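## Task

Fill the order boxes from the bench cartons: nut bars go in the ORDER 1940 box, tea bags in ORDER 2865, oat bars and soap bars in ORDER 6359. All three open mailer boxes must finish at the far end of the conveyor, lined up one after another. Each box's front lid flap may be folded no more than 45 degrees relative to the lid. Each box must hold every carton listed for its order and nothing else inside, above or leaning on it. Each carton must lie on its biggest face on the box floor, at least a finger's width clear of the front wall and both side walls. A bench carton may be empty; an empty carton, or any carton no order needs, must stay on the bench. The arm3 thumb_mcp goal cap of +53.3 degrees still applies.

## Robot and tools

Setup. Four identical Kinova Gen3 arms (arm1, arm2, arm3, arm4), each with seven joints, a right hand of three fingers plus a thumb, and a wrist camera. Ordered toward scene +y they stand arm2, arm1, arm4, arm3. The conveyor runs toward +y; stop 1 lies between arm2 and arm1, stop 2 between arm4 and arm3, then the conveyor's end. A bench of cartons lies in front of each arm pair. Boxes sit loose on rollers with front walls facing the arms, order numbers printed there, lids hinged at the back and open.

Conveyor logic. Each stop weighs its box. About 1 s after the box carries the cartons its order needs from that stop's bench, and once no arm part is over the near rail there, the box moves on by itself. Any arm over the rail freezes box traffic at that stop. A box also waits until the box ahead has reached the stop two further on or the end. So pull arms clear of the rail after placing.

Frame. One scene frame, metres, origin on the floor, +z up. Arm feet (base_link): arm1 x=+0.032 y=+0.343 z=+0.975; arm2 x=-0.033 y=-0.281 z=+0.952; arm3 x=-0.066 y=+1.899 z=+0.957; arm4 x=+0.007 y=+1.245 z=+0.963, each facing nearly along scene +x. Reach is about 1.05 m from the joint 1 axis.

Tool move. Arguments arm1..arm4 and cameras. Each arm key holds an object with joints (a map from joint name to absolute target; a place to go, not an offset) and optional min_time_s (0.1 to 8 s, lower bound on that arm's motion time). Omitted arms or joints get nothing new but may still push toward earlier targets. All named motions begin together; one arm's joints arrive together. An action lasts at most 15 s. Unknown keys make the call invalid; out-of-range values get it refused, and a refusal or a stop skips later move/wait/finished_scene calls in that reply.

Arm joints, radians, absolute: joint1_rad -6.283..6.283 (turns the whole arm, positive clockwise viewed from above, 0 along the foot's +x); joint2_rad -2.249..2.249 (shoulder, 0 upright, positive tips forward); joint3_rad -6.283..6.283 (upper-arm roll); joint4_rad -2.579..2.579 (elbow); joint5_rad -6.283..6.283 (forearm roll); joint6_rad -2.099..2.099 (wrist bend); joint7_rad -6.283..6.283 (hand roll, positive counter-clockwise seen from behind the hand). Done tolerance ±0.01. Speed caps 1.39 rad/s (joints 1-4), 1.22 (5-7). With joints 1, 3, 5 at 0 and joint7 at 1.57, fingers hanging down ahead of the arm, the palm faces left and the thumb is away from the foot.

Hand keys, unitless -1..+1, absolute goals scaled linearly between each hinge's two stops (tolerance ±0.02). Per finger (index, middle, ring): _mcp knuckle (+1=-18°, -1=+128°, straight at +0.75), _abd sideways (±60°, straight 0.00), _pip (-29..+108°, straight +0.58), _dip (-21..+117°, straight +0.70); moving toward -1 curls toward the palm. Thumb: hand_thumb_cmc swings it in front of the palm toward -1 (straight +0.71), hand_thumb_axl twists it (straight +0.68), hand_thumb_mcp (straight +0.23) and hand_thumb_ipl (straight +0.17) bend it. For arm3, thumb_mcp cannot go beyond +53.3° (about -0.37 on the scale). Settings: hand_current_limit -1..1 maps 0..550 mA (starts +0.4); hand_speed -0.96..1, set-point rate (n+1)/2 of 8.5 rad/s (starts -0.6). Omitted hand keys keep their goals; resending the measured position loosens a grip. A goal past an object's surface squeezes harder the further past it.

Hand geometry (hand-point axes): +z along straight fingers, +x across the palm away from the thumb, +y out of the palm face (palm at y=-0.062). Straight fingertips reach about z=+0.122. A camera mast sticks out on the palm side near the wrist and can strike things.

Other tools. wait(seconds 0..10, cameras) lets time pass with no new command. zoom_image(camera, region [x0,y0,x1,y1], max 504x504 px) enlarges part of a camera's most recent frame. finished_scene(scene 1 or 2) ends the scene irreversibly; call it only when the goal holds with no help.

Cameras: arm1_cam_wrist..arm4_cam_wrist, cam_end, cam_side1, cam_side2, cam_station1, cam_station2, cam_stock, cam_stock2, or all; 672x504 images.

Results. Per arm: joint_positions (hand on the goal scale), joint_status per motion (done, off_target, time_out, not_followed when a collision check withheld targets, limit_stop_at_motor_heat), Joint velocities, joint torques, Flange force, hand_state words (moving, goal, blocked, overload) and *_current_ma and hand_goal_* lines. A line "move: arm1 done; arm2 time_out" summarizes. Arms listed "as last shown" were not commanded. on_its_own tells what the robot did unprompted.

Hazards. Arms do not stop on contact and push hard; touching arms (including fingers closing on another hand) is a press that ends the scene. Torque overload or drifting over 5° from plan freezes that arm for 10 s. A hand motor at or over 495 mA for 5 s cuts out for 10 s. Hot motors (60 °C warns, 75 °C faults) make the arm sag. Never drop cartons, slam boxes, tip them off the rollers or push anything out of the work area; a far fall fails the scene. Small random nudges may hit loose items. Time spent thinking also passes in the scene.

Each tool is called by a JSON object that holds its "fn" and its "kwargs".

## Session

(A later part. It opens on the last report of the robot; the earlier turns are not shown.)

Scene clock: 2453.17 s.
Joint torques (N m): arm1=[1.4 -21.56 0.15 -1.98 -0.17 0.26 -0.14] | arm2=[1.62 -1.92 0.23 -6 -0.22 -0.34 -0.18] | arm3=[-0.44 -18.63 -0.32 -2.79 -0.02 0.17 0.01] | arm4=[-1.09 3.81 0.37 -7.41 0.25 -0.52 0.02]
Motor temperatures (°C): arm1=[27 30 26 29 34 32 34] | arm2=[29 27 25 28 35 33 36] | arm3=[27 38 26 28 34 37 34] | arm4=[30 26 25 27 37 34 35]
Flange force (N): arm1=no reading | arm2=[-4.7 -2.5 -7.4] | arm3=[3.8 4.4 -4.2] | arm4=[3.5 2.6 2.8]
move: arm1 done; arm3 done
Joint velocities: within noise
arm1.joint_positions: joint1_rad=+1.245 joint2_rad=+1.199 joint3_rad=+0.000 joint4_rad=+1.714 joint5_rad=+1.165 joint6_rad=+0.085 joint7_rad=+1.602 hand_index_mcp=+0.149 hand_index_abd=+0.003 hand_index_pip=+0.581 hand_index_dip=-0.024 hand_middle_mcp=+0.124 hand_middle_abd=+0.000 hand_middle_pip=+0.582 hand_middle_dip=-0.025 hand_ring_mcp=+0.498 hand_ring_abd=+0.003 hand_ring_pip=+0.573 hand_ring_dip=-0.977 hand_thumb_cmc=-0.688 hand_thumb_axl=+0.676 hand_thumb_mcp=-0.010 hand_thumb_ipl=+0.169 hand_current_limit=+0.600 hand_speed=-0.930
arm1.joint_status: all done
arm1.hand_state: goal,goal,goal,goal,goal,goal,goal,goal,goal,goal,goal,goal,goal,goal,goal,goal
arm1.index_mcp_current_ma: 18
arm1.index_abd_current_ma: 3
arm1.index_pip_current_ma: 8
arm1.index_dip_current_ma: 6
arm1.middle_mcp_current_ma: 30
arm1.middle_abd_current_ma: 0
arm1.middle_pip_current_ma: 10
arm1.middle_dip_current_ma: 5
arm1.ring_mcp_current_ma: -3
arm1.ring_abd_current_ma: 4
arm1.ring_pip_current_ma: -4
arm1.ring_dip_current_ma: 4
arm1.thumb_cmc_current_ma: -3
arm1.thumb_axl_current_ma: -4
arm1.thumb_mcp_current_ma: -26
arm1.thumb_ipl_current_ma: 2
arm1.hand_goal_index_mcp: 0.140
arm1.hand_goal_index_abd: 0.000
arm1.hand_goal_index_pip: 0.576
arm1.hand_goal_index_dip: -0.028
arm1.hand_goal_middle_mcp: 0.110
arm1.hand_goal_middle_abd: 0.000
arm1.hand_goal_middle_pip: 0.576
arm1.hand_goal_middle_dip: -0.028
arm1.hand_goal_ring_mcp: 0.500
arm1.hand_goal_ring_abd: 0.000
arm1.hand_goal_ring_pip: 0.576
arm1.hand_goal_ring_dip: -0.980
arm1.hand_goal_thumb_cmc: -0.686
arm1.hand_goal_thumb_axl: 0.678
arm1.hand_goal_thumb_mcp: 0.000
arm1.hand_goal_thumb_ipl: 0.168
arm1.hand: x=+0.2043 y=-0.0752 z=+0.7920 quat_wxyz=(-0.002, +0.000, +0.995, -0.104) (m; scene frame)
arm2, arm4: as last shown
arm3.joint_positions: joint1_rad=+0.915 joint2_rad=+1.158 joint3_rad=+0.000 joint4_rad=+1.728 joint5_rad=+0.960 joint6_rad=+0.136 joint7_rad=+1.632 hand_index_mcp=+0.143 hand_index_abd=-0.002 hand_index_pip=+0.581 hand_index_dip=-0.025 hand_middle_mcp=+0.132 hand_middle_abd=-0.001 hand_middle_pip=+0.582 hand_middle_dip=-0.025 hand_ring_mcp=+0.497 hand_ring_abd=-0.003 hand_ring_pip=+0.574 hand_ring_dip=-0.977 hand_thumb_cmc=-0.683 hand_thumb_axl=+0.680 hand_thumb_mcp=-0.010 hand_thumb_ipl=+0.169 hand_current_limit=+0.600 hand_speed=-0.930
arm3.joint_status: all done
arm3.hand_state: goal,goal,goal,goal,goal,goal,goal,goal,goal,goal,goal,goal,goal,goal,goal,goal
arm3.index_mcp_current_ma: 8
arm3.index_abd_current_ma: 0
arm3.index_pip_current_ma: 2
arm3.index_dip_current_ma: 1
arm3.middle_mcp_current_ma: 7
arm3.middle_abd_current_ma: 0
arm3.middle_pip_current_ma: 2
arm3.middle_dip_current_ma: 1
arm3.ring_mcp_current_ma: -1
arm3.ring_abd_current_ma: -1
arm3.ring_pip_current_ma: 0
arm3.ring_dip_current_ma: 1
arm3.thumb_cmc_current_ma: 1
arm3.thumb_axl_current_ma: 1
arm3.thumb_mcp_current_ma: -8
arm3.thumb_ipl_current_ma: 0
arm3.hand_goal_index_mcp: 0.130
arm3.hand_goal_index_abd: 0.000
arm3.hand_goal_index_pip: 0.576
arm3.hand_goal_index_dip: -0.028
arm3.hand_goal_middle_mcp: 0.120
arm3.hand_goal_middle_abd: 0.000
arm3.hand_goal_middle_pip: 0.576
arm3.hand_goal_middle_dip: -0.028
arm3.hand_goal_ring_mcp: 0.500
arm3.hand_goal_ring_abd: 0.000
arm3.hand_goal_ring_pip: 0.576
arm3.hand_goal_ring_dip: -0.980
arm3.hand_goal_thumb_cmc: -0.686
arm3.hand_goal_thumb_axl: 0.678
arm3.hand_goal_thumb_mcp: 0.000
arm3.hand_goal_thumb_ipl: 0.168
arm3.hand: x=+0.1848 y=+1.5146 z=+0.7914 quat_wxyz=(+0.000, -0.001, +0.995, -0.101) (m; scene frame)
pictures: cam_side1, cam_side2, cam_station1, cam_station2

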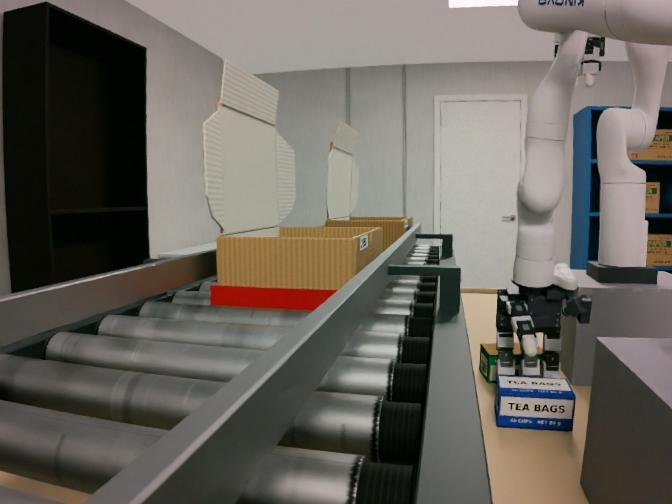

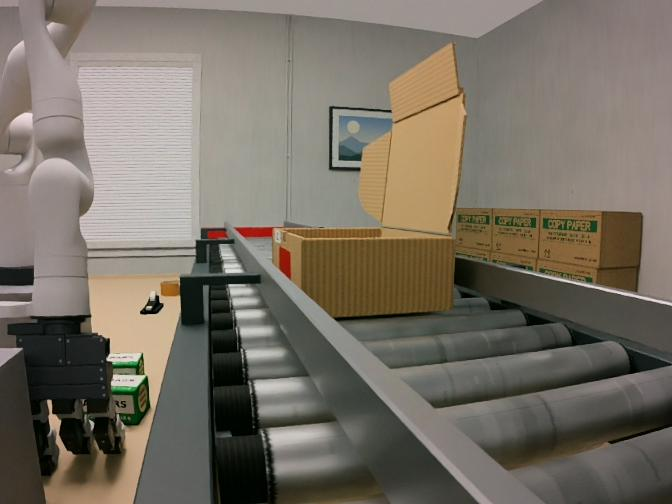

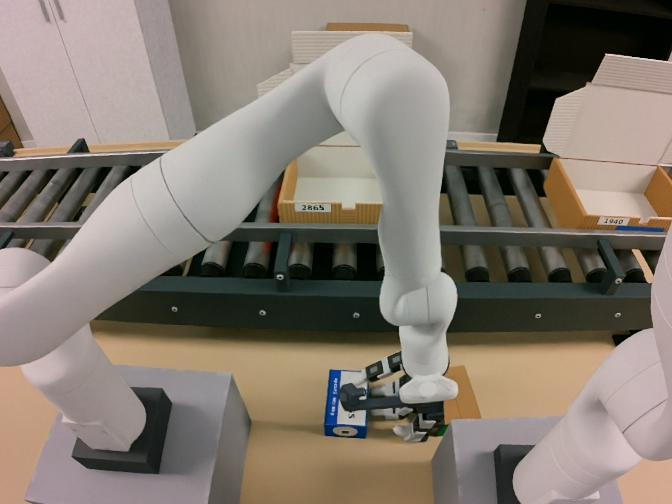

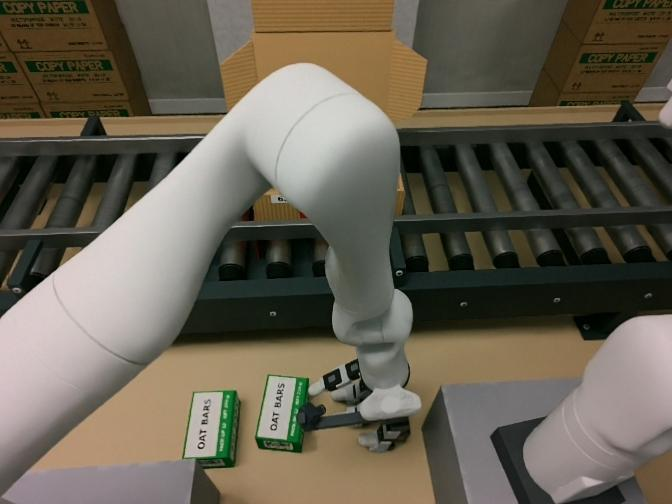

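{"fn": "move", "kwargs": {"arm3": {"joints":{"joint1_rad":0.91508,"joint2_rad":1.00004,"joint4_rad":1.78085,"joint5_rad":0.551,"joint6_rad":0.2138,"joint7_rad":2.04692},"min_time_s":2}, "arm1": {"joints":{"joint1_rad":1.27465,"joint2_rad":1.22484,"joint4_rad":1.5749,"joint5_rad":0.46356,"joint6_rad":0.16192,"joint7_rad":2.3363},"min_time_s":5}}}

{"fn": "move", "kwargs": {"arm3": {"joints":{"joint1_rad":0.422,"joint2_rad":0.297,"joint4_rad":2.356,"joint5_rad":1.841,"joint6_rad":0.835,"joint7_rad":0.55,"hand_index_mcp":0.42,"hand_middle_mcp":0.42,"hand_ring_mcp":0.5,"hand_ring_dip":-0.028,"hand_thumb_mcp":0.112,"hand_speed":-0.6},"min_time_s":3}, "cameras": ["cam_side1","cam_side2","cam_station2","cam_stock2","cam_station1","cam_stock"]}}

{"fn": "zoom_image", "kwargs": {"camera": "cam_station2", "region": [160, 330, 360, 480]}}

{"fn": "zoom_image", "kwargs": {"camera": "cam_stock2", "region": [220, 190, 400, 310]}}

{"fn": "zoom_image", "kwargs": {"camera": "cam_side1", "region": [470, 260, 650, 460]}}

Scene clock: 2503.77 s.
Joint torques (N m): arm1=[1.4 -22.64 0.23 -2.8 -0.13 -0.14 -0.08] | arm2=[1.53 -1.81 0.31 -6.02 -0.18 -0.32 -0.19] | arm3=[-0.49 -18.11 -0.37 -3.54 0 0.01 0.03] | arm4=[-1.09 3.79 0.41 -7.37 0.23 -0.54 0.02]
Motor temperatures (°C): arm1=[27 29 26 29 34 32 34] | arm2=[29 27 25 28 35 33 36] | arm3=[27 38 26 28 34 37 34] | arm4=[30 26 25 27 37 34 35]
Flange force (N): arm1=[-2.8 1.9 3.7] | arm2=[-4.5 -2.1 -7.2] | arm3=[2.7 2.7 -3.8] | arm4=[3.3 2.7 2.6]
move: arm1 done; arm3 done
Joint velocities: within noise
arm1.joint_positions: joint1_rad=+1.275 joint2_rad=+1.225 joint3_rad=+0.000 joint4_rad=+1.575 joint5_rad=+0.464 joint6_rad=+0.162 joint7_rad=+2.336 hand_index_mcp=+0.147 hand_index_abd=+0.003 hand_index_pip=+0.581 hand_index_dip=-0.024 hand_middle_mcp=+0.123 hand_middle_abd=+0.000 hand_middle_pip=+0.582 hand_middle_dip=-0.025 hand_ring_mcp=+0.498 hand_ring_abd=+0.003 hand_ring_pip=+0.573 hand_ring_dip=-0.977 hand_thumb_cmc=-0.688 hand_thumb_axl=+0.676 hand_thumb_mcp=-0.010 hand_thumb_ipl=+0.169 hand_current_limit=+0.600 hand_speed=-0.930
arm1.joint_status: all done
arm1.hand_state: goal,goal,goal,goal,goal,goal,goal,goal,goal,goal,goal,goal,goal,goal,goal,goal
arm1.index_mcp_current_ma: 13
arm1.index_abd_current_ma: 3
arm1.index_pip_current_ma: 8
arm1.index_dip_current_ma: 6
arm1.middle_mcp_current_ma: 29
arm1.middle_abd_current_ma: 0
arm1.middle_pip_current_ma: 10
arm1.middle_dip_current_ma: 5
arm1.ring_mcp_current_ma: -3
arm1.ring_abd_current_ma: 4
arm1.ring_pip_current_ma: -4
arm1.ring_dip_current_ma: 4
arm1.thumb_cmc_current_ma: -3
arm1.thumb_axl_current_ma: -4
arm1.thumb_mcp_current_ma: -26
arm1.thumb_ipl_current_ma: 2
arm1.hand_goal_index_mcp: 0.140
arm1.hand_goal_index_abd: 0.000
arm1.hand_goal_index_pip: 0.576
arm1.hand_goal_index_dip: -0.028
arm1.hand_goal_middle_mcp: 0.110
arm1.hand_goal_middle_abd: 0.000
arm1.hand_goal_middle_pip: 0.576
arm1.hand_goal_middle_dip: -0.028
arm1.hand_goal_ring_mcp: 0.500
arm1.hand_goal_ring_abd: 0.000
arm1.hand_goal_ring_pip: 0.576
arm1.hand_goal_ring_dip: -0.980
arm1.hand_goal_thumb_cmc: -0.686
arm1.hand_goal_thumb_axl: 0.678
arm1.hand_goal_thumb_mcp: 0.000
arm1.hand_goal_thumb_ipl: 0.168
arm1.hand: x=+0.2040 y=-0.1152 z=+0.7919 quat_wxyz=(-0.002, +0.000, +0.995, -0.104) (m; scene frame)
arm2, arm4: as last shown
arm3.joint_positions: joint1_rad=+0.915 joint2_rad=+1.000 joint3_rad=+0.000 joint4_rad=+1.781 joint5_rad=+0.551 joint6_rad=+0.214 joint7_rad=+2.047 hand_index_mcp=+0.143 hand_index_abd=-0.002 hand_index_pip=+0.581 hand_index_dip=-0.025 hand_middle_mcp=+0.132 hand_middle_abd=-0.001 hand_middle_pip=+0.582 hand_middle_dip=-0.025 hand_ring_mcp=+0.498 hand_ring_abd=-0.003 hand_ring_pip=+0.574 hand_ring_dip=-0.977 hand_thumb_cmc=-0.683 hand_thumb_axl=+0.680 hand_thumb_mcp=-0.010 hand_thumb_ipl=+0.169 hand_current_limit=+0.600 hand_speed=-0.930
arm3.joint_status: all done
arm3.hand_state: goal,goal,goal,goal,goal,goal,goal,goal,goal,goal,goal,goal,goal,goal,goal,goal
arm3.index_mcp_current_ma: 8
arm3.index_abd_current_ma: 0
arm3.index_pip_current_ma: 2
arm3.index_dip_current_ma: 1
arm3.middle_mcp_current_ma: 7
arm3.middle_abd_current_ma: 0
arm3.middle_pip_current_ma: 2
arm3.middle_dip_current_ma: 1
arm3.ring_mcp_current_ma: -1
arm3.ring_abd_current_ma: -1
arm3.ring_pip_current_ma: 0
arm3.ring_dip_current_ma: 1
arm3.thumb_cmc_current_ma: 1
arm3.thumb_axl_current_ma: 1
arm3.thumb_mcp_current_ma: -8
arm3.thumb_ipl_current_ma: 0
arm3.hand_goal_index_mcp: 0.130
arm3.hand_goal_index_abd: 0.000
arm3.hand_goal_index_pip: 0.576
arm3.hand_goal_index_dip: -0.028
arm3.hand_goal_middle_mcp: 0.120
arm3.hand_goal_middle_abd: 0.000
arm3.hand_goal_middle_pip: 0.576
arm3.hand_goal_middle_dip: -0.028
arm3.hand_goal_ring_mcp: 0.500
arm3.hand_goal_ring_abd: 0.000
arm3.hand_goal_ring_pip: 0.576
arm3.hand_goal_ring_dip: -0.980
arm3.hand_goal_thumb_cmc: -0.686
arm3.hand_goal_thumb_axl: 0.678
arm3.hand_goal_thumb_mcp: 0.000
arm3.hand_goal_thumb_ipl: 0.168
arm3.hand: x=+0.1848 y=+1.5142 z=+0.8598 quat_wxyz=(+0.000, +0.000, +0.995, -0.101) (m; scene frame)
pictures: none

Scene clock: 2507.17 s.
Joint torques (N m): arm1=[1.46 -22.66 0.23 -2.77 -0.12 -0.09 -0.09] | arm2=[1.57 -1.86 0.22 -5.96 -0.14 -0.31 -0.2] | arm3=[-0.47 -9.86 -0.28 -5.57 0.9 2.16 0.06] | arm4=[-1.08 3.84 0.41 -7.43 0.24 -0.53 -0.01]
Motor temperatures (°C): arm1=[27 29 26 29 34 32 34] | arm2=[29 27 25 28 35 33 36] | arm3=[27 38 26 28 34 37 34] | arm4=[30 26 25 27 37 34 35]
Flange force (N): arm1=[-2.9 2.1 3.8] | arm2=[-4.6 -2.5 -7.4] | arm3=[3.7 -3.4 -1.4] | arm4=[3.5 2.7 2.9]
move: arm3 done
Joint velocities: within noise
arm1: as last shown
arm2.joint_positions: joint1_rad=+1.200 joint2_rad=-0.381 joint3_rad=-0.100 joint4_rad=+1.427 joint5_rad=-0.012 joint6_rad=+1.938 joint7_rad=+1.841 hand_index_mcp=+0.753 hand_index_abd=+0.000 hand_index_pip=+0.577 hand_index_dip=+0.696 hand_middle_mcp=+0.753 hand_middle_abd=+0.000 hand_middle_pip=+0.577 hand_middle_dip=+0.696 hand_ring_mcp=+0.753 hand_ring_abd=+0.000 hand_ring_pip=+0.577 hand_ring_dip=+0.696 hand_thumb_cmc=+0.714 hand_thumb_axl=+0.677 hand_thumb_mcp=+0.224 hand_thumb_ipl=+0.168 hand_current_limit=+0.400 hand_speed=-0.600
arm2.joint_status: not commanded
arm2.hand_state: goal,goal,goal,goal,goal,goal,goal,goal,goal,goal,goal,goal,goal,goal,goal,goal
arm2.index_mcp_current_ma: 0
arm2.index_abd_current_ma: 0
arm2.index_pip_current_ma: 0
arm2.index_dip_current_ma: 0
arm2.middle_mcp_current_ma: 0
arm2.middle_abd_current_ma: 0
arm2.middle_pip_current_ma: 0
arm2.middle_dip_current_ma: 0
arm2.ring_mcp_current_ma: 0
arm2.ring_abd_current_ma: 0
arm2.ring_pip_current_ma: 0
arm2.ring_dip_current_ma: 0
arm2.thumb_cmc_current_ma: 0
arm2.thumb_axl_current_ma: 0
arm2.thumb_mcp_current_ma: 0
arm2.thumb_ipl_current_ma: 0
arm2.hand_goal_index_mcp: 0.754
arm2.hand_goal_index_abd: 0.000
arm2.hand_goal_index_pip: 0.576
arm2.hand_goal_index_dip: 0.696
arm2.hand_goal_middle_mcp: 0.754
arm2.hand_goal_middle_abd: 0.000
arm2.hand_goal_middle_pip: 0.576
arm2.hand_goal_middle_dip: 0.696
arm2.hand_goal_ring_mcp: 0.754
arm2.hand_goal_ring_abd: 0.000
arm2.hand_goal_ring_pip: 0.576
arm2.hand_goal_ring_dip: 0.696
arm2.hand_goal_thumb_cmc: 0.714
arm2.hand_goal_thumb_axl: 0.678
arm2.hand_goal_thumb_mcp: 0.226
arm2.hand_goal_thumb_ipl: 0.168
arm2.hand: x=+0.1015 y=-0.4070 z=+1.4821 quat_wxyz=(+0.045, +0.433, +0.899, -0.056) (m; scene frame)
arm3.joint_positions: joint1_rad=+0.422 joint2_rad=+0.297 joint3_rad=+0.000 joint4_rad=+2.356 joint5_rad=+1.841 joint6_rad=+0.835 joint7_rad=+0.550 hand_index_mcp=+0.416 hand_index_abd=-0.002 hand_index_pip=+0.577 hand_index_dip=-0.025 hand_middle_mcp=+0.416 hand_middle_abd=-0.001 hand_middle_pip=+0.578 hand_middle_dip=-0.025 hand_ring_mcp=+0.495 hand_ring_abd=-0.002 hand_ring_pip=+0.574 hand_ring_dip=-0.030 hand_thumb_cmc=-0.683 hand_thumb_axl=+0.680 hand_thumb_mcp=+0.107 hand_thumb_ipl=+0.169 hand_current_limit=+0.600 hand_speed=-0.600
arm3.joint_status: all done
arm3.hand_state: goal,goal,goal,goal,goal,goal,goal,goal,goal,goal,goal,goal,goal,goal,goal,goal
arm3.index_mcp_current_ma: -1
arm3.index_abd_current_ma: 0
arm3.index_pip_current_ma: 0
arm3.index_dip_current_ma: 1
arm3.middle_mcp_current_ma: -1
arm3.middle_abd_current_ma: 0
arm3.middle_pip_current_ma: 0
arm3.middle_dip_current_ma: 1
arm3.ring_mcp_current_ma: -2
arm3.ring_abd_current_ma: 0
arm3.ring_pip_current_ma: 0
arm3.ring_dip_current_ma: 0
arm3.thumb_cmc_current_ma: 1
arm3.thumb_axl_current_ma: 1
arm3.thumb_mcp_current_ma: -3
arm3.thumb_ipl_current_ma: 0
arm3.hand_goal_index_mcp: 0.420
arm3.hand_goal_index_abd: 0.000
arm3.hand_goal_index_pip: 0.576
arm3.hand_goal_index_dip: -0.028
arm3.hand_goal_middle_mcp: 0.420
arm3.hand_goal_middle_abd: 0.000
arm3.hand_goal_middle_pip: 0.576
arm3.hand_goal_middle_dip: -0.028
arm3.hand_goal_ring_mcp: 0.500
arm3.hand_goal_ring_abd: 0.000
arm3.hand_goal_ring_pip: 0.576
arm3.hand_goal_ring_dip: -0.028
arm3.hand_goal_thumb_cmc: -0.686
arm3.hand_goal_thumb_axl: 0.678
arm3.hand_goal_thumb_mcp: 0.112
arm3.hand_goal_thumb_ipl: 0.168
arm3.hand: x=+0.2002 y=+1.5281 z=+1.1398 quat_wxyz=(+0.022, -0.038, +0.867, -0.497) (m; scene frame)
arm4.joint_positions: joint1_rad=+0.148 joint2_rad=-0.496 joint3_rad=-0.122 joint4_rad=+1.434 joint5_rad=+0.010 joint6_rad=+2.067 joint7_rad=+1.781 hand_index_mcp=+0.753 hand_index_abd=+0.000 hand_index_pip=+0.577 hand_index_dip=+0.696 hand_middle_mcp=+0.753 hand_middle_abd=+0.000 hand_middle_pip=+0.577 hand_middle_dip=+0.696 hand_ring_mcp=+0.753 hand_ring_abd=+0.000 hand_ring_pip=+0.577 hand_ring_dip=+0.696 hand_thumb_cmc=+0.714 hand_thumb_axl=+0.677 hand_thumb_mcp=+0.224 hand_thumb_ipl=+0.168 hand_current_limit=+0.400 hand_speed=-0.600
arm4.joint_status: not commanded
arm4.hand_state: goal,goal,goal,goal,goal,goal,goal,goal,goal,goal,goal,goal,goal,goal,goal,goal
arm4.index_mcp_current_ma: -3
arm4.index_abd_current_ma: 0
arm4.index_pip_current_ma: 2
arm4.index_dip_current_ma: 0
arm4.middle_mcp_current_ma: -3
arm4.middle_abd_current_ma: 0
arm4.middle_pip_current_ma: 2
arm4.middle_dip_current_ma: 0
arm4.ring_mcp_current_ma: -3
arm4.ring_abd_current_ma: 0
arm4.ring_pip_current_ma: 2
arm4.ring_dip_current_ma: 0
arm4.thumb_cmc_current_ma: 1
arm4.thumb_axl_current_ma: -3
arm4.thumb_mcp_current_ma: -10
arm4.thumb_ipl_current_ma: -1
arm4.hand_goal_index_mcp: 0.754
arm4.hand_goal_index_abd: 0.000
arm4.hand_goal_index_pip: 0.576
arm4.hand_goal_index_dip: 0.696
arm4.hand_goal_middle_mcp: 0.754
arm4.hand_goal_middle_abd: 0.000
arm4.hand_goal_middle_pip: 0.576
arm4.hand_goal_middle_dip: 0.696
arm4.hand_goal_ring_mcp: 0.754
arm4.hand_goal_ring_abd: 0.000
arm4.hand_goal_ring_pip: 0.576
arm4.hand_goal_ring_dip: 0.696
arm4.hand_goal_thumb_cmc: 0.714
arm4.hand_goal_thumb_axl: 0.678
arm4.hand_goal_thumb_mcp: 0.226
arm4.hand_goal_thumb_ipl: 0.168
arm4.hand: x=+0.0959 y=+1.3365 z=+1.4992 quat_wxyz=(+0.066, -0.158, +0.984, -0.042) (m; scene frame)
pictures: cam_side1, cam_side2, cam_station1, cam_station2, cam_stock, cam_stock2

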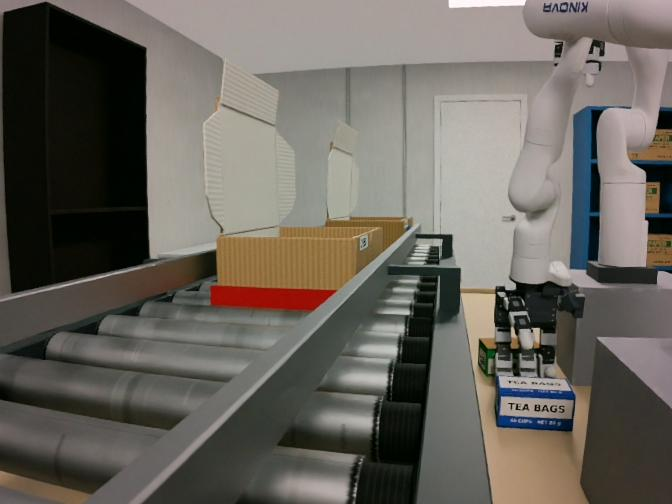

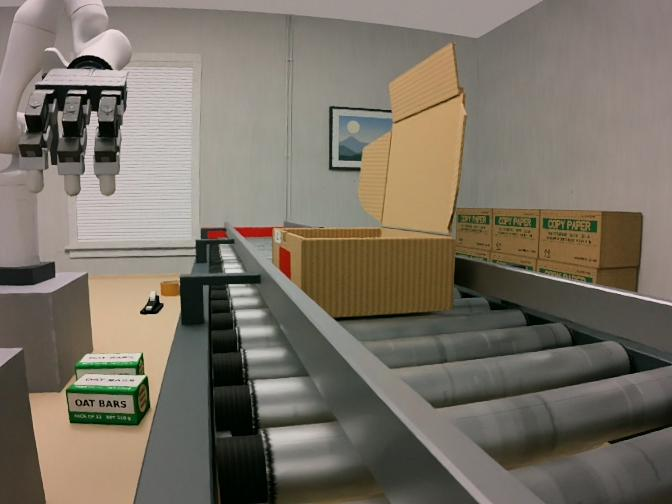

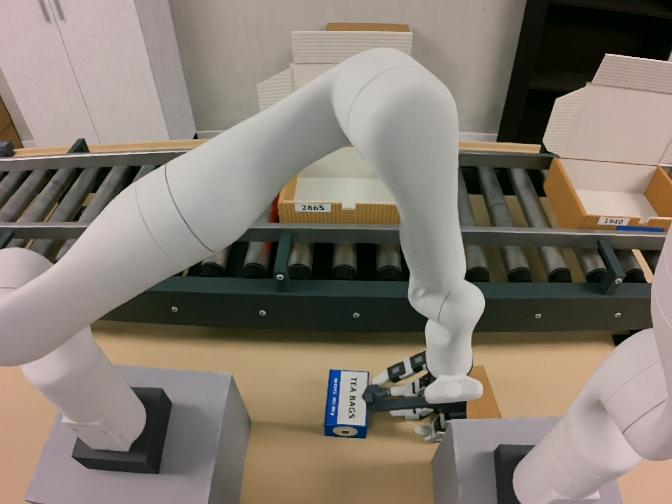

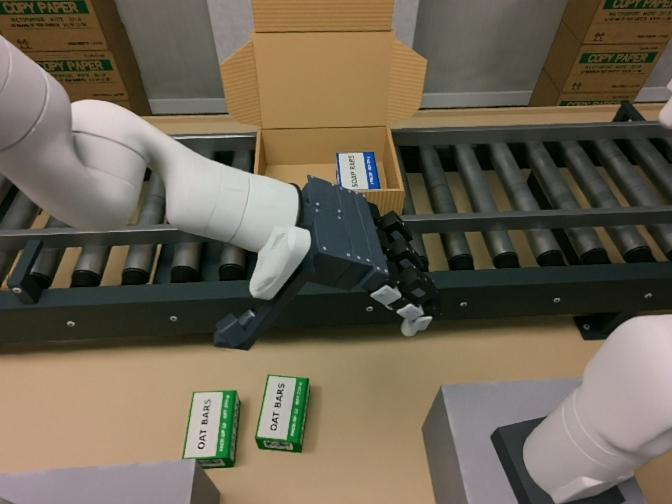

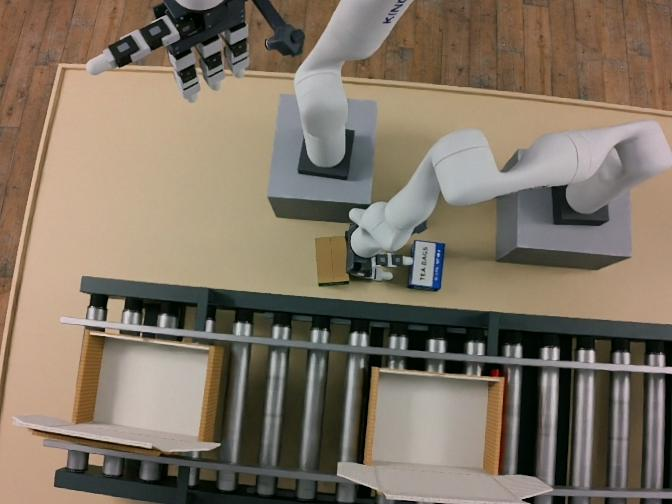

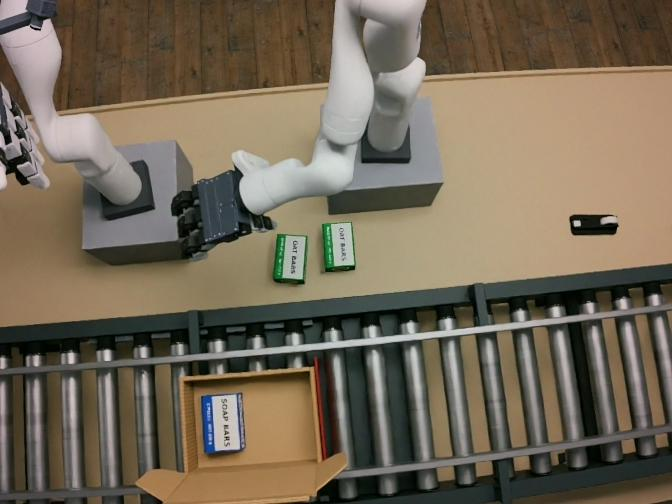

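Scaled by 2.520.

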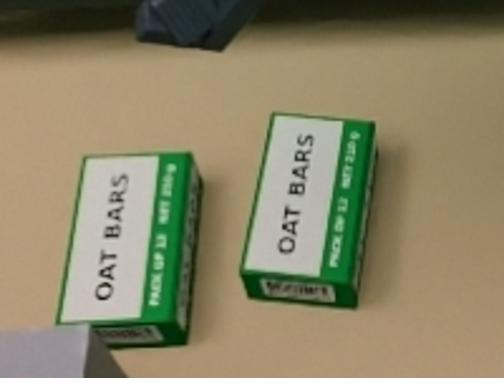

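Scaled by 2.800.

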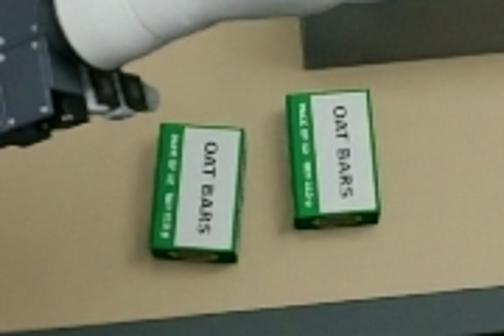

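Scaled by 2.520.

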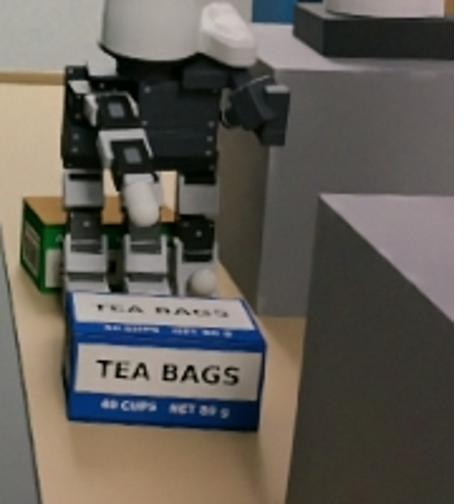

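{"fn": "move", "kwargs": {"arm3": {"joints":{"joint1_rad":0.04281,"joint2_rad":1.24006,"joint4_rad":2.31987,"joint5_rad":1.77273,"joint6_rad":1.08333,"joint7_rad":-0.47752,"hand_thumb_mcp":0.03},"min_time_s":4}, "arm1": {"joints":{"joint1_rad":1.27465,"joint2_rad":1.05229,"joint4_rad":1.64272,"joint5_rad":0.28449,"joint6_rad":0.25977,"joint7_rad":2.51921},"min_time_s":2}}}

{"fn": "move", "kwargs": {"arm3": {"joints":{"joint1_rad":0.04281,"joint2_rad":1.45923,"joint4_rad":2.17213,"joint5_rad":1.80903,"joint6_rad":1.09891,"joint7_rad":-0.55606},"min_time_s":3}, "arm1": {"joints":{"joint1_rad":0.73896,"joint2_rad":0.34191,"joint4_rad":2.40777,"joint5_rad":2.05318,"joint6_rad":0.82118,"joint7_rad":0.40144,"hand_index_mcp":0.42,"hand_middle_mcp":0.42,"hand_ring_mcp":0.5,"hand_ring_dip":-0.028,"hand_thumb_mcp":0.112,"hand_speed":-0.6},"min_time_s":4}, "cameras": ["cam_side1","cam_side2","cam_station2","cam_stock2","cam_station1","cam_stock","arm3_cam_wrist"]}}

{"fn": "zoom_image", "kwargs": {"camera": "cam_side2", "region": [10, 270, 190, 470]}}

{"fn": "zoom_image", "kwargs": {"camera": "cam_stock", "region": [290, 200, 470, 320]}}

{"fn": "zoom_image", "kwargs": {"camera": "cam_side1", "region": [470, 260, 650, 460]}}

Scene clock: 2573.73 s.
Joint torques (N m): arm1=[1.47 -21.84 0.23 -3.3 -0.15 0.04 -0.1] | arm2=[1.58 -1.91 0.33 -5.99 -0.19 -0.32 -0.11] | arm3=[-0.48 -13.49 1.76 3.05 -1.16 2.2 0.05] | arm4=[-1.09 3.84 0.36 -7.39 0.21 -0.53 -0.01]
Motor temperatures (°C): arm1=[27 30 26 29 34 32 34] | arm2=[29 27 25 28 35 33 36] | arm3=[27 38 26 28 34 37 34] | arm4=[30 26 25 27 37 34 35]
Flange force (N): arm1=[-3.4 0.5 3.7] | arm2=[-4.9 -1.9 -7.3] | arm3=[-0.5 -6.2 -0.3] | arm4=[3.5 2.5 2.7]
move: arm1 done; arm3 done
Joint velocities: within noise
arm1.joint_positions: joint1_rad=+1.275 joint2_rad=+1.052 joint3_rad=+0.000 joint4_rad=+1.643 joint5_rad=+0.284 joint6_rad=+0.260 joint7_rad=+2.519 hand_index_mcp=+0.147 hand_index_abd=+0.003 hand_index_pip=+0.581 hand_index_dip=-0.024 hand_middle_mcp=+0.123 hand_middle_abd=+0.000 hand_middle_pip=+0.582 hand_middle_dip=-0.025 hand_ring_mcp=+0.498 hand_ring_abd=+0.003 hand_ring_pip=+0.573 hand_ring_dip=-0.977 hand_thumb_cmc=-0.688 hand_thumb_axl=+0.676 hand_thumb_mcp=-0.010 hand_thumb_ipl=+0.169 hand_current_limit=+0.600 hand_speed=-0.930
arm1.joint_status: all done
arm1.hand_state: goal,goal,goal,goal,goal,goal,goal,goal,goal,goal,goal,goal,goal,goal,goal,goal
arm1.index_mcp_current_ma: 13
arm1.index_abd_current_ma: 3
arm1.index_pip_current_ma: 8
arm1.index_dip_current_ma: 6
arm1.middle_mcp_current_ma: 29
arm1.middle_abd_current_ma: 0
arm1.middle_pip_current_ma: 10
arm1.middle_dip_current_ma: 5
arm1.ring_mcp_current_ma: -3
arm1.ring_abd_current_ma: 4
arm1.ring_pip_current_ma: -4
arm1.ring_dip_current_ma: 4
arm1.thumb_cmc_current_ma: -3
arm1.thumb_axl_current_ma: -4
arm1.thumb_mcp_current_ma: -26
arm1.thumb_ipl_current_ma: 2
arm1.hand_goal_index_mcp: 0.140
arm1.hand_goal_index_abd: 0.000
arm1.hand_goal_index_pip: 0.576
arm1.hand_goal_index_dip: -0.028
arm1.hand_goal_middle_mcp: 0.110
arm1.hand_goal_middle_abd: 0.000
arm1.hand_goal_middle_pip: 0.576
arm1.hand_goal_middle_dip: -0.028
arm1.hand_goal_ring_mcp: 0.500
arm1.hand_goal_ring_abd: 0.000
arm1.hand_goal_ring_pip: 0.576
arm1.hand_goal_ring_dip: -0.980
arm1.hand_goal_thumb_cmc: -0.686
arm1.hand_goal_thumb_axl: 0.678
arm1.hand_goal_thumb_mcp: 0.000
arm1.hand_goal_thumb_ipl: 0.168
arm1.hand: x=+0.2044 y=-0.1153 z=+0.8704 quat_wxyz=(-0.002, +0.000, +0.995, -0.104) (m; scene frame)
arm2, arm4: as last shown
arm3.joint_positions: joint1_rad=+0.043 joint2_rad=+1.240 joint3_rad=+0.000 joint4_rad=+2.320 joint5_rad=+1.773 joint6_rad=+1.083 joint7_rad=-0.478 hand_index_mcp=+0.416 hand_index_abd=-0.002 hand_index_pip=+0.577 hand_index_dip=-0.025 hand_middle_mcp=+0.416 hand_middle_abd=-0.001 hand_middle_pip=+0.577 hand_middle_dip=-0.025 hand_ring_mcp=+0.495 hand_ring_abd=-0.002 hand_ring_pip=+0.574 hand_ring_dip=-0.030 hand_thumb_cmc=-0.683 hand_thumb_axl=+0.680 hand_thumb_mcp=+0.031 hand_thumb_ipl=+0.169 hand_current_limit=+0.600 hand_speed=-0.600
arm3.joint_status: all done
arm3.hand_state: goal,goal,goal,goal,goal,goal,goal,goal,goal,goal,goal,goal,goal,goal,goal,goal
arm3.index_mcp_current_ma: -1
arm3.index_abd_current_ma: 0
arm3.index_pip_current_ma: 0
arm3.index_dip_current_ma: 1
arm3.middle_mcp_current_ma: -1
arm3.middle_abd_current_ma: 0
arm3.middle_pip_current_ma: 0
arm3.middle_dip_current_ma: 1
arm3.ring_mcp_current_ma: -2
arm3.ring_abd_current_ma: 0
arm3.ring_pip_current_ma: 0
arm3.ring_dip_current_ma: 0
arm3.thumb_cmc_current_ma: 1
arm3.thumb_axl_current_ma: 1
arm3.thumb_mcp_current_ma: 0
arm3.thumb_ipl_current_ma: 0
arm3.hand_goal_index_mcp: 0.420
arm3.hand_goal_index_abd: 0.000
arm3.hand_goal_index_pip: 0.576
arm3.hand_goal_index_dip: -0.028
arm3.hand_goal_middle_mcp: 0.420
arm3.hand_goal_middle_abd: 0.000
arm3.hand_goal_middle_pip: 0.576
arm3.hand_goal_middle_dip: -0.028
arm3.hand_goal_ring_mcp: 0.500
arm3.hand_goal_ring_abd: 0.000
arm3.hand_goal_ring_pip: 0.576
arm3.hand_goal_ring_dip: -0.028
arm3.hand_goal_thumb_cmc: -0.686
arm3.hand_goal_thumb_axl: 0.678
arm3.hand_goal_thumb_mcp: 0.030
arm3.hand_goal_thumb_ipl: 0.168
arm3.hand: x=+0.1851 y=+1.6203 z=+0.8647 quat_wxyz=(-0.042, +0.072, +0.865, -0.496) (m; scene frame)
pictures: none

Scene clock: 2578.13 s.
Joint torques (N m): arm1=[1.4 -12.15 0.45 -4.03 0.5 2.62 -0.04] | arm2=[1.64 -1.93 0.35 -5.97 -0.24 -0.37 -0.12] | arm3=[-0.53 -13.8 1.9 3.74 -1.25 2.11 0.08] | arm4=[-1.1 3.76 0.41 -7.41 0.24 -0.55 0.03]
Motor temperatures (°C): arm1=[27 30 26 29 34 32 34] | arm2=[29 27 25 28 35 33 36] | arm3=[27 37 26 28 34 37 34] | arm4=[30 26 25 27 37 34 35]
Flange force (N): arm1=[-4.4 -0.4 0.8] | arm2=[-4.9 -2.0 -7.6] | arm3=[-1.1 -5.8 -0.2] | arm4=[3.3 2.7 2.6]
move: arm1 done; arm3 done
Joint velocities: within noise
arm1.joint_positions: joint1_rad=+0.739 joint2_rad=+0.342 joint3_rad=+0.000 joint4_rad=+2.408 joint5_rad=+2.053 joint6_rad=+0.821 joint7_rad=+0.401 hand_index_mcp=+0.416 hand_index_abd=+0.003 hand_index_pip=+0.577 hand_index_dip=-0.024 hand_middle_mcp=+0.416 hand_middle_abd=+0.000 hand_middle_pip=+0.578 hand_middle_dip=-0.025 hand_ring_mcp=+0.496 hand_ring_abd=+0.003 hand_ring_pip=+0.573 hand_ring_dip=-0.030 hand_thumb_cmc=-0.685 hand_thumb_axl=+0.676 hand_thumb_mcp=+0.107 hand_thumb_ipl=+0.169 hand_current_limit=+0.600 hand_speed=-0.600
arm1.joint_status: all done
arm1.hand_state: goal,goal,goal,goal,goal,goal,goal,goal,goal,goal,goal,goal,goal,goal,goal,goal
arm1.index_mcp_current_ma: -6
arm1.index_abd_current_ma: 3
arm1.index_pip_current_ma: 1
arm1.index_dip_current_ma: 5
arm1.middle_mcp_current_ma: -7
arm1.middle_abd_current_ma: 0
arm1.middle_pip_current_ma: 2
arm1.middle_dip_current_ma: 4
arm1.ring_mcp_current_ma: -7
arm1.ring_abd_current_ma: 4
arm1.ring_pip_current_ma: -3
arm1.ring_dip_current_ma: -3
arm1.thumb_cmc_current_ma: 1
arm1.thumb_axl_current_ma: -3
arm1.thumb_mcp_current_ma: -11
arm1.thumb_ipl_current_ma: 2
arm1.hand_goal_index_mcp: 0.420
arm1.hand_goal_index_abd: 0.000
arm1.hand_goal_index_pip: 0.576
arm1.hand_goal_index_dip: -0.028
arm1.hand_goal_middle_mcp: 0.420
arm1.hand_goal_middle_abd: 0.000
arm1.hand_goal_middle_pip: 0.576
arm1.hand_goal_middle_dip: -0.028
arm1.hand_goal_ring_mcp: 0.500
arm1.hand_goal_ring_abd: 0.000
arm1.hand_goal_ring_pip: 0.576
arm1.hand_goal_ring_dip: -0.028
arm1.hand_goal_thumb_cmc: -0.686
arm1.hand_goal_thumb_axl: 0.678
arm1.hand_goal_thumb_mcp: 0.112
arm1.hand_goal_thumb_ipl: 0.168
arm1.hand: x=+0.2524 y=-0.0583 z=+1.1394 quat_wxyz=(+0.009, -0.020, +0.866, -0.499) (m; scene frame)
arm2, arm4: as last shown
arm3.joint_positions: joint1_rad=+0.043 joint2_rad=+1.459 joint3_rad=+0.000 joint4_rad=+2.172 joint5_rad=+1.809 joint6_rad=+1.099 joint7_rad=-0.556 hand_index_mcp=+0.416 hand_index_abd=-0.002 hand_index_pip=+0.577 hand_index_dip=-0.025 hand_middle_mcp=+0.416 hand_middle_abd=-0.001 hand_middle_pip=+0.577 hand_middle_dip=-0.025 hand_ring_mcp=+0.495 hand_ring_abd=-0.002 hand_ring_pip=+0.574 hand_ring_dip=-0.030 hand_thumb_cmc=-0.683 hand_thumb_axl=+0.680 hand_thumb_mcp=+0.031 hand_thumb_ipl=+0.169 hand_current_limit=+0.600 hand_speed=-0.600
arm3.joint_status: all done
arm3.hand_state: goal,goal,goal,goal,goal,goal,goal,goal,goal,goal,goal,goal,goal,goal,goal,goal
arm3.index_mcp_current_ma: -1
arm3.index_abd_current_ma: 0
arm3.index_pip_current_ma: 0
arm3.index_dip_current_ma: 1
arm3.middle_mcp_current_ma: -1
arm3.middle_abd_current_ma: 0
arm3.middle_pip_current_ma: 0
arm3.middle_dip_current_ma: 1
arm3.ring_mcp_current_ma: -2
arm3.ring_abd_current_ma: 0
arm3.ring_pip_current_ma: 0
arm3.ring_dip_current_ma: 0
arm3.thumb_cmc_current_ma: 1
arm3.thumb_axl_current_ma: 1
arm3.thumb_mcp_current_ma: 0
arm3.thumb_ipl_current_ma: 0
arm3.hand_goal_index_mcp: 0.420
arm3.hand_goal_index_abd: 0.000
arm3.hand_goal_index_pip: 0.576
arm3.hand_goal_index_dip: -0.028
arm3.hand_goal_middle_mcp: 0.420
arm3.hand_goal_middle_abd: 0.000
arm3.hand_goal_middle_pip: 0.576
arm3.hand_goal_middle_dip: -0.028
arm3.hand_goal_ring_mcp: 0.500
arm3.hand_goal_ring_abd: 0.000
arm3.hand_goal_ring_pip: 0.576
arm3.hand_goal_ring_dip: -0.028
arm3.hand_goal_thumb_cmc: -0.686
arm3.hand_goal_thumb_axl: 0.678
arm3.hand_goal_thumb_mcp: 0.030
arm3.hand_goal_thumb_ipl: 0.168
arm3.hand: x=+0.1850 y=+1.6209 z=+0.7847 quat_wxyz=(-0.042, +0.072, +0.865, -0.495) (m; scene frame)
pictures: arm3_cam_wrist, cam_side1, cam_side2, cam_station1, cam_station2, cam_stock, cam_stock2
camera_calibration:
arm3_cam_wrist: T_world_to_cam=[[0.807346, 0.169637, -0.565169, 0.0587594], [0.491807, 0.335807, 0.803343, -1.3162], [0.326064, -0.926529, 0.187684, 1.41053], [0, 0, 0, 1]] pos_world=[0.139953, 1.73891, 0.825832]

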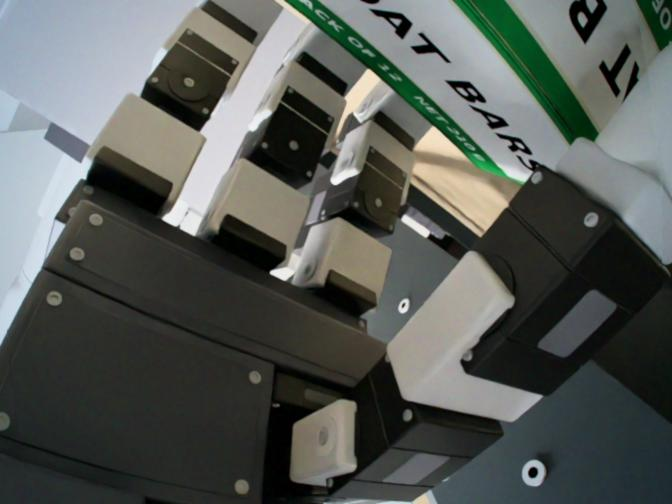

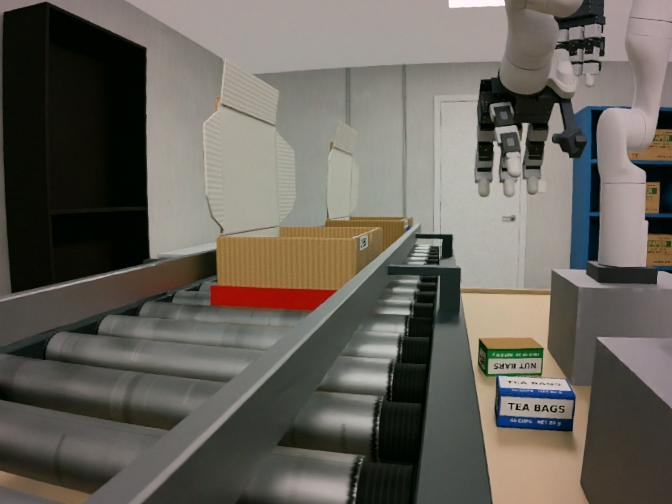

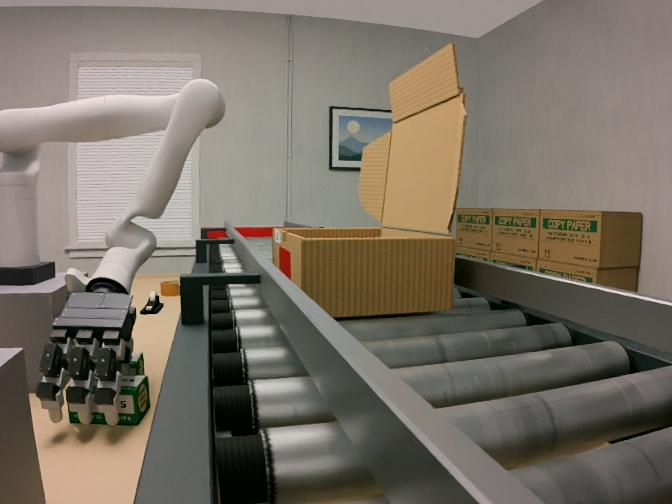

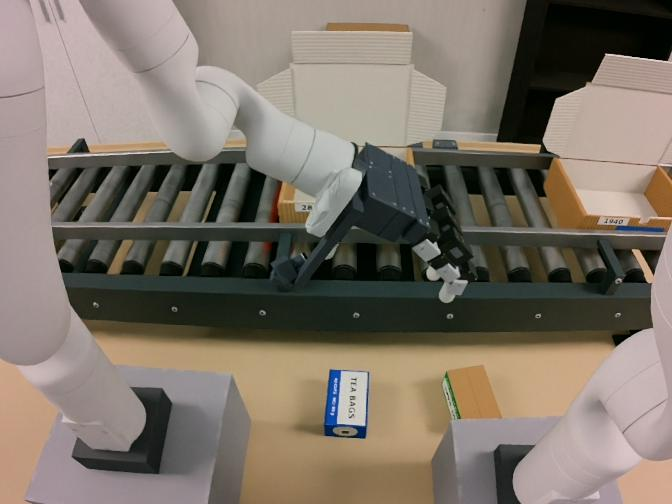

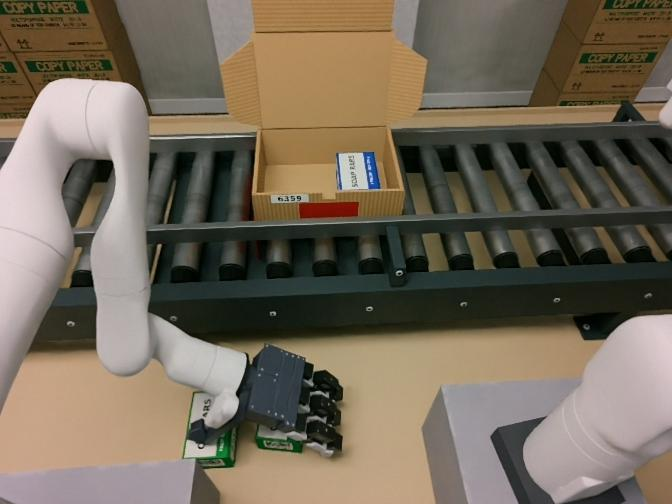

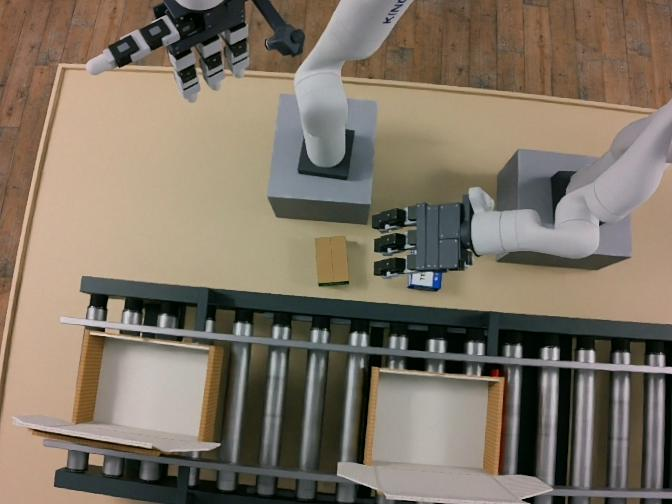

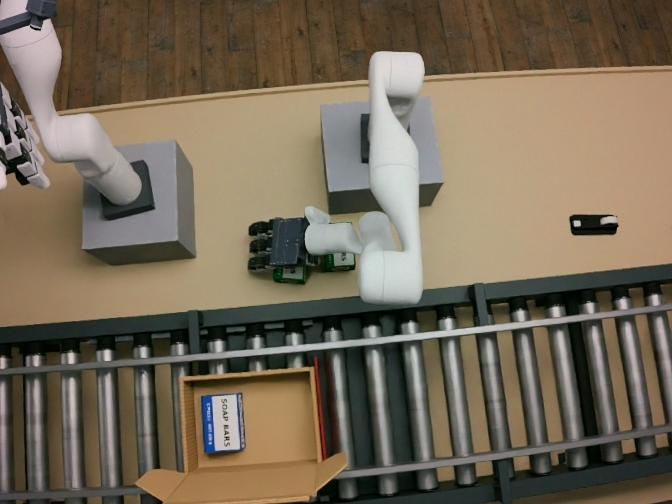

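Scaled by 2.520.

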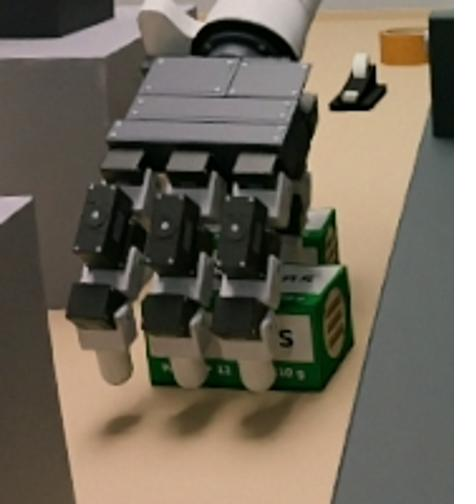

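Scaled by 2.800.

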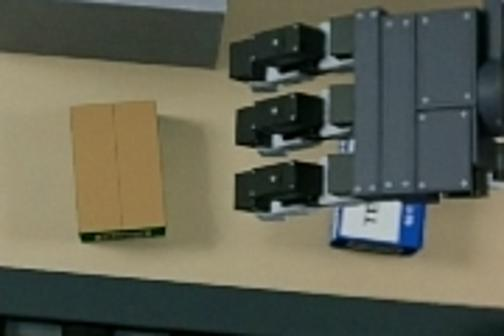

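Scaled by 2.520.

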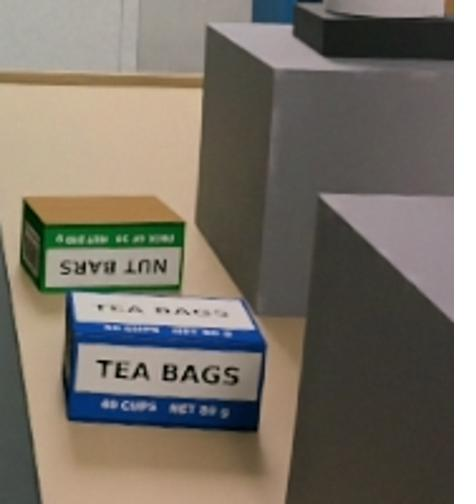

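{"fn": "zoom_image", "kwargs": {"camera": "cam_station1", "region": [300, 340, 520, 470]}}

{"fn": "move", "kwargs": {"arm3": {"joints":{"hand_index_mcp":0.1,"hand_middle_mcp":0.1,"hand_thumb_mcp":-0.22,"hand_speed":-0.8}}, "cameras": ["cam_side2","arm3_cam_wrist"]}}

Scaled by 2.291.

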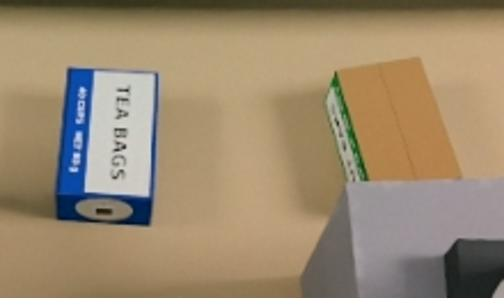

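Scene clock: 2592.00 s.
Joint torques (N m): arm1=[1.42 -12.12 0.46 -4.08 0.47 2.54 -0.08] | arm2=[1.57 -1.91 0.38 -5.92 -0.2 -0.37 -0.11] | arm3=[-1.19 -12.52 -0.62 2.84 -0.22 0.48 0.13] | arm4=[-1.05 3.84 0.4 -7.43 0.22 -0.54 0.05]
Motor temperatures (°C): arm1=[27 30 26 29 34 32 34] | arm2=[29 27 25 28 35 33 36] | arm3=[27 37 26 28 34 37 34] | arm4=[30 26 25 27 37 34 35]
Flange force (N): arm1=[-4.3 -0.2 0.6] | arm2=[-5.0 -1.8 -7.8] | arm3=[-0.9 -11.2 -1.1] | arm4=[3.5 2.7 2.8]
move: arm3 off_target
Joint velocities: within noise
arm1, arm2, arm4: as last shown
arm3.joint_positions: joint1_rad=+0.043 joint2_rad=+1.459 joint3_rad=+0.000 joint4_rad=+2.172 joint5_rad=+1.809 joint6_rad=+1.099 joint7_rad=-0.556 hand_index_mcp=+0.232 hand_index_abd=-0.002 hand_index_pip=+0.602 hand_index_dip=-0.024 hand_middle_mcp=+0.228 hand_middle_abd=-0.001 hand_middle_pip=+0.610 hand_middle_dip=-0.022 hand_ring_mcp=+0.495 hand_ring_abd=-0.002 hand_ring_pip=+0.574 hand_ring_dip=-0.030 hand_thumb_cmc=-0.683 hand_thumb_axl=+0.680 hand_thumb_mcp=-0.109 hand_thumb_ipl=+0.191 hand_current_limit=+0.600 hand_speed=-0.800
arm3.joint_status: hand_index_mcp off_target (ended at +0.232, target +0.100); hand_middle_mcp off_target (ended at +0.228, target +0.100); hand_thumb_mcp off_target (ended at -0.109, target -0.220); the others done
arm3.hand_state: blocked,goal,blocked,goal,blocked,goal,blocked,goal,goal,goal,goal,goal,goal,goal,blocked,blocked
arm3.index_mcp_current_ma: 387
arm3.index_abd_current_ma: 0
arm3.index_pip_current_ma: 24
arm3.index_dip_current_ma: 1
arm3.middle_mcp_current_ma: 365
arm3.middle_abd_current_ma: 0
arm3.middle_pip_current_ma: 37
arm3.middle_dip_current_ma: 2
arm3.ring_mcp_current_ma: -2
arm3.ring_abd_current_ma: 0
arm3.ring_pip_current_ma: 0
arm3.ring_dip_current_ma: 0
arm3.thumb_cmc_current_ma: 1
arm3.thumb_axl_current_ma: 1
arm3.thumb_mcp_current_ma: 399
arm3.thumb_ipl_current_ma: 32
arm3.hand_goal_index_mcp: 0.100
arm3.hand_goal_index_abd: 0.000
arm3.hand_goal_index_pip: 0.576
arm3.hand_goal_index_dip: -0.028
arm3.hand_goal_middle_mcp: 0.100
arm3.hand_goal_middle_abd: 0.000
arm3.hand_goal_middle_pip: 0.576
arm3.hand_goal_middle_dip: -0.028
arm3.hand_goal_ring_mcp: 0.500
arm3.hand_goal_ring_abd: 0.000
arm3.hand_goal_ring_pip: 0.576
arm3.hand_goal_ring_dip: -0.028
arm3.hand_goal_thumb_cmc: -0.686
arm3.hand_goal_thumb_axl: 0.678
arm3.hand_goal_thumb_mcp: -0.220
arm3.hand_goal_thumb_ipl: 0.168
arm3.hand: x=+0.1850 y=+1.6208 z=+0.7848 quat_wxyz=(-0.042, +0.072, +0.865, -0.496) (m; scene frame)
pictures: arm3_cam_wrist, cam_side2
camera_calibration:
arm3_cam_wrist: T_world_to_cam=[[0.807322, 0.169577, -0.565221, 0.05891], [0.49183, 0.335925, 0.80328, -1.31635], [0.326089, -0.926498, 0.187796, 1.41038], [0, 0, 0, 1]] pos_world=[0.139954, 1.73891, 0.825833]

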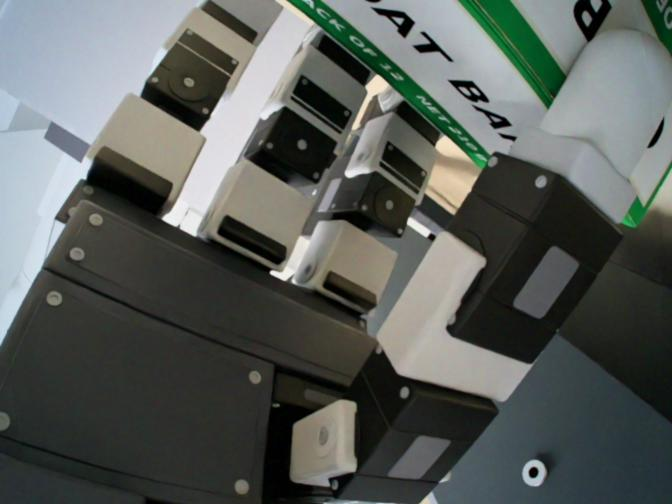

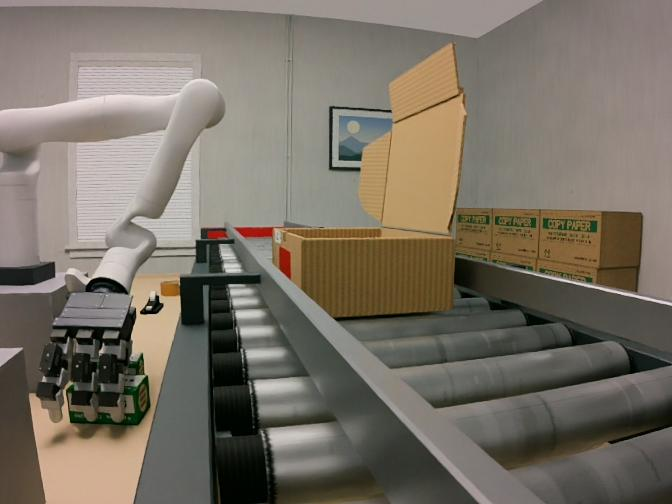

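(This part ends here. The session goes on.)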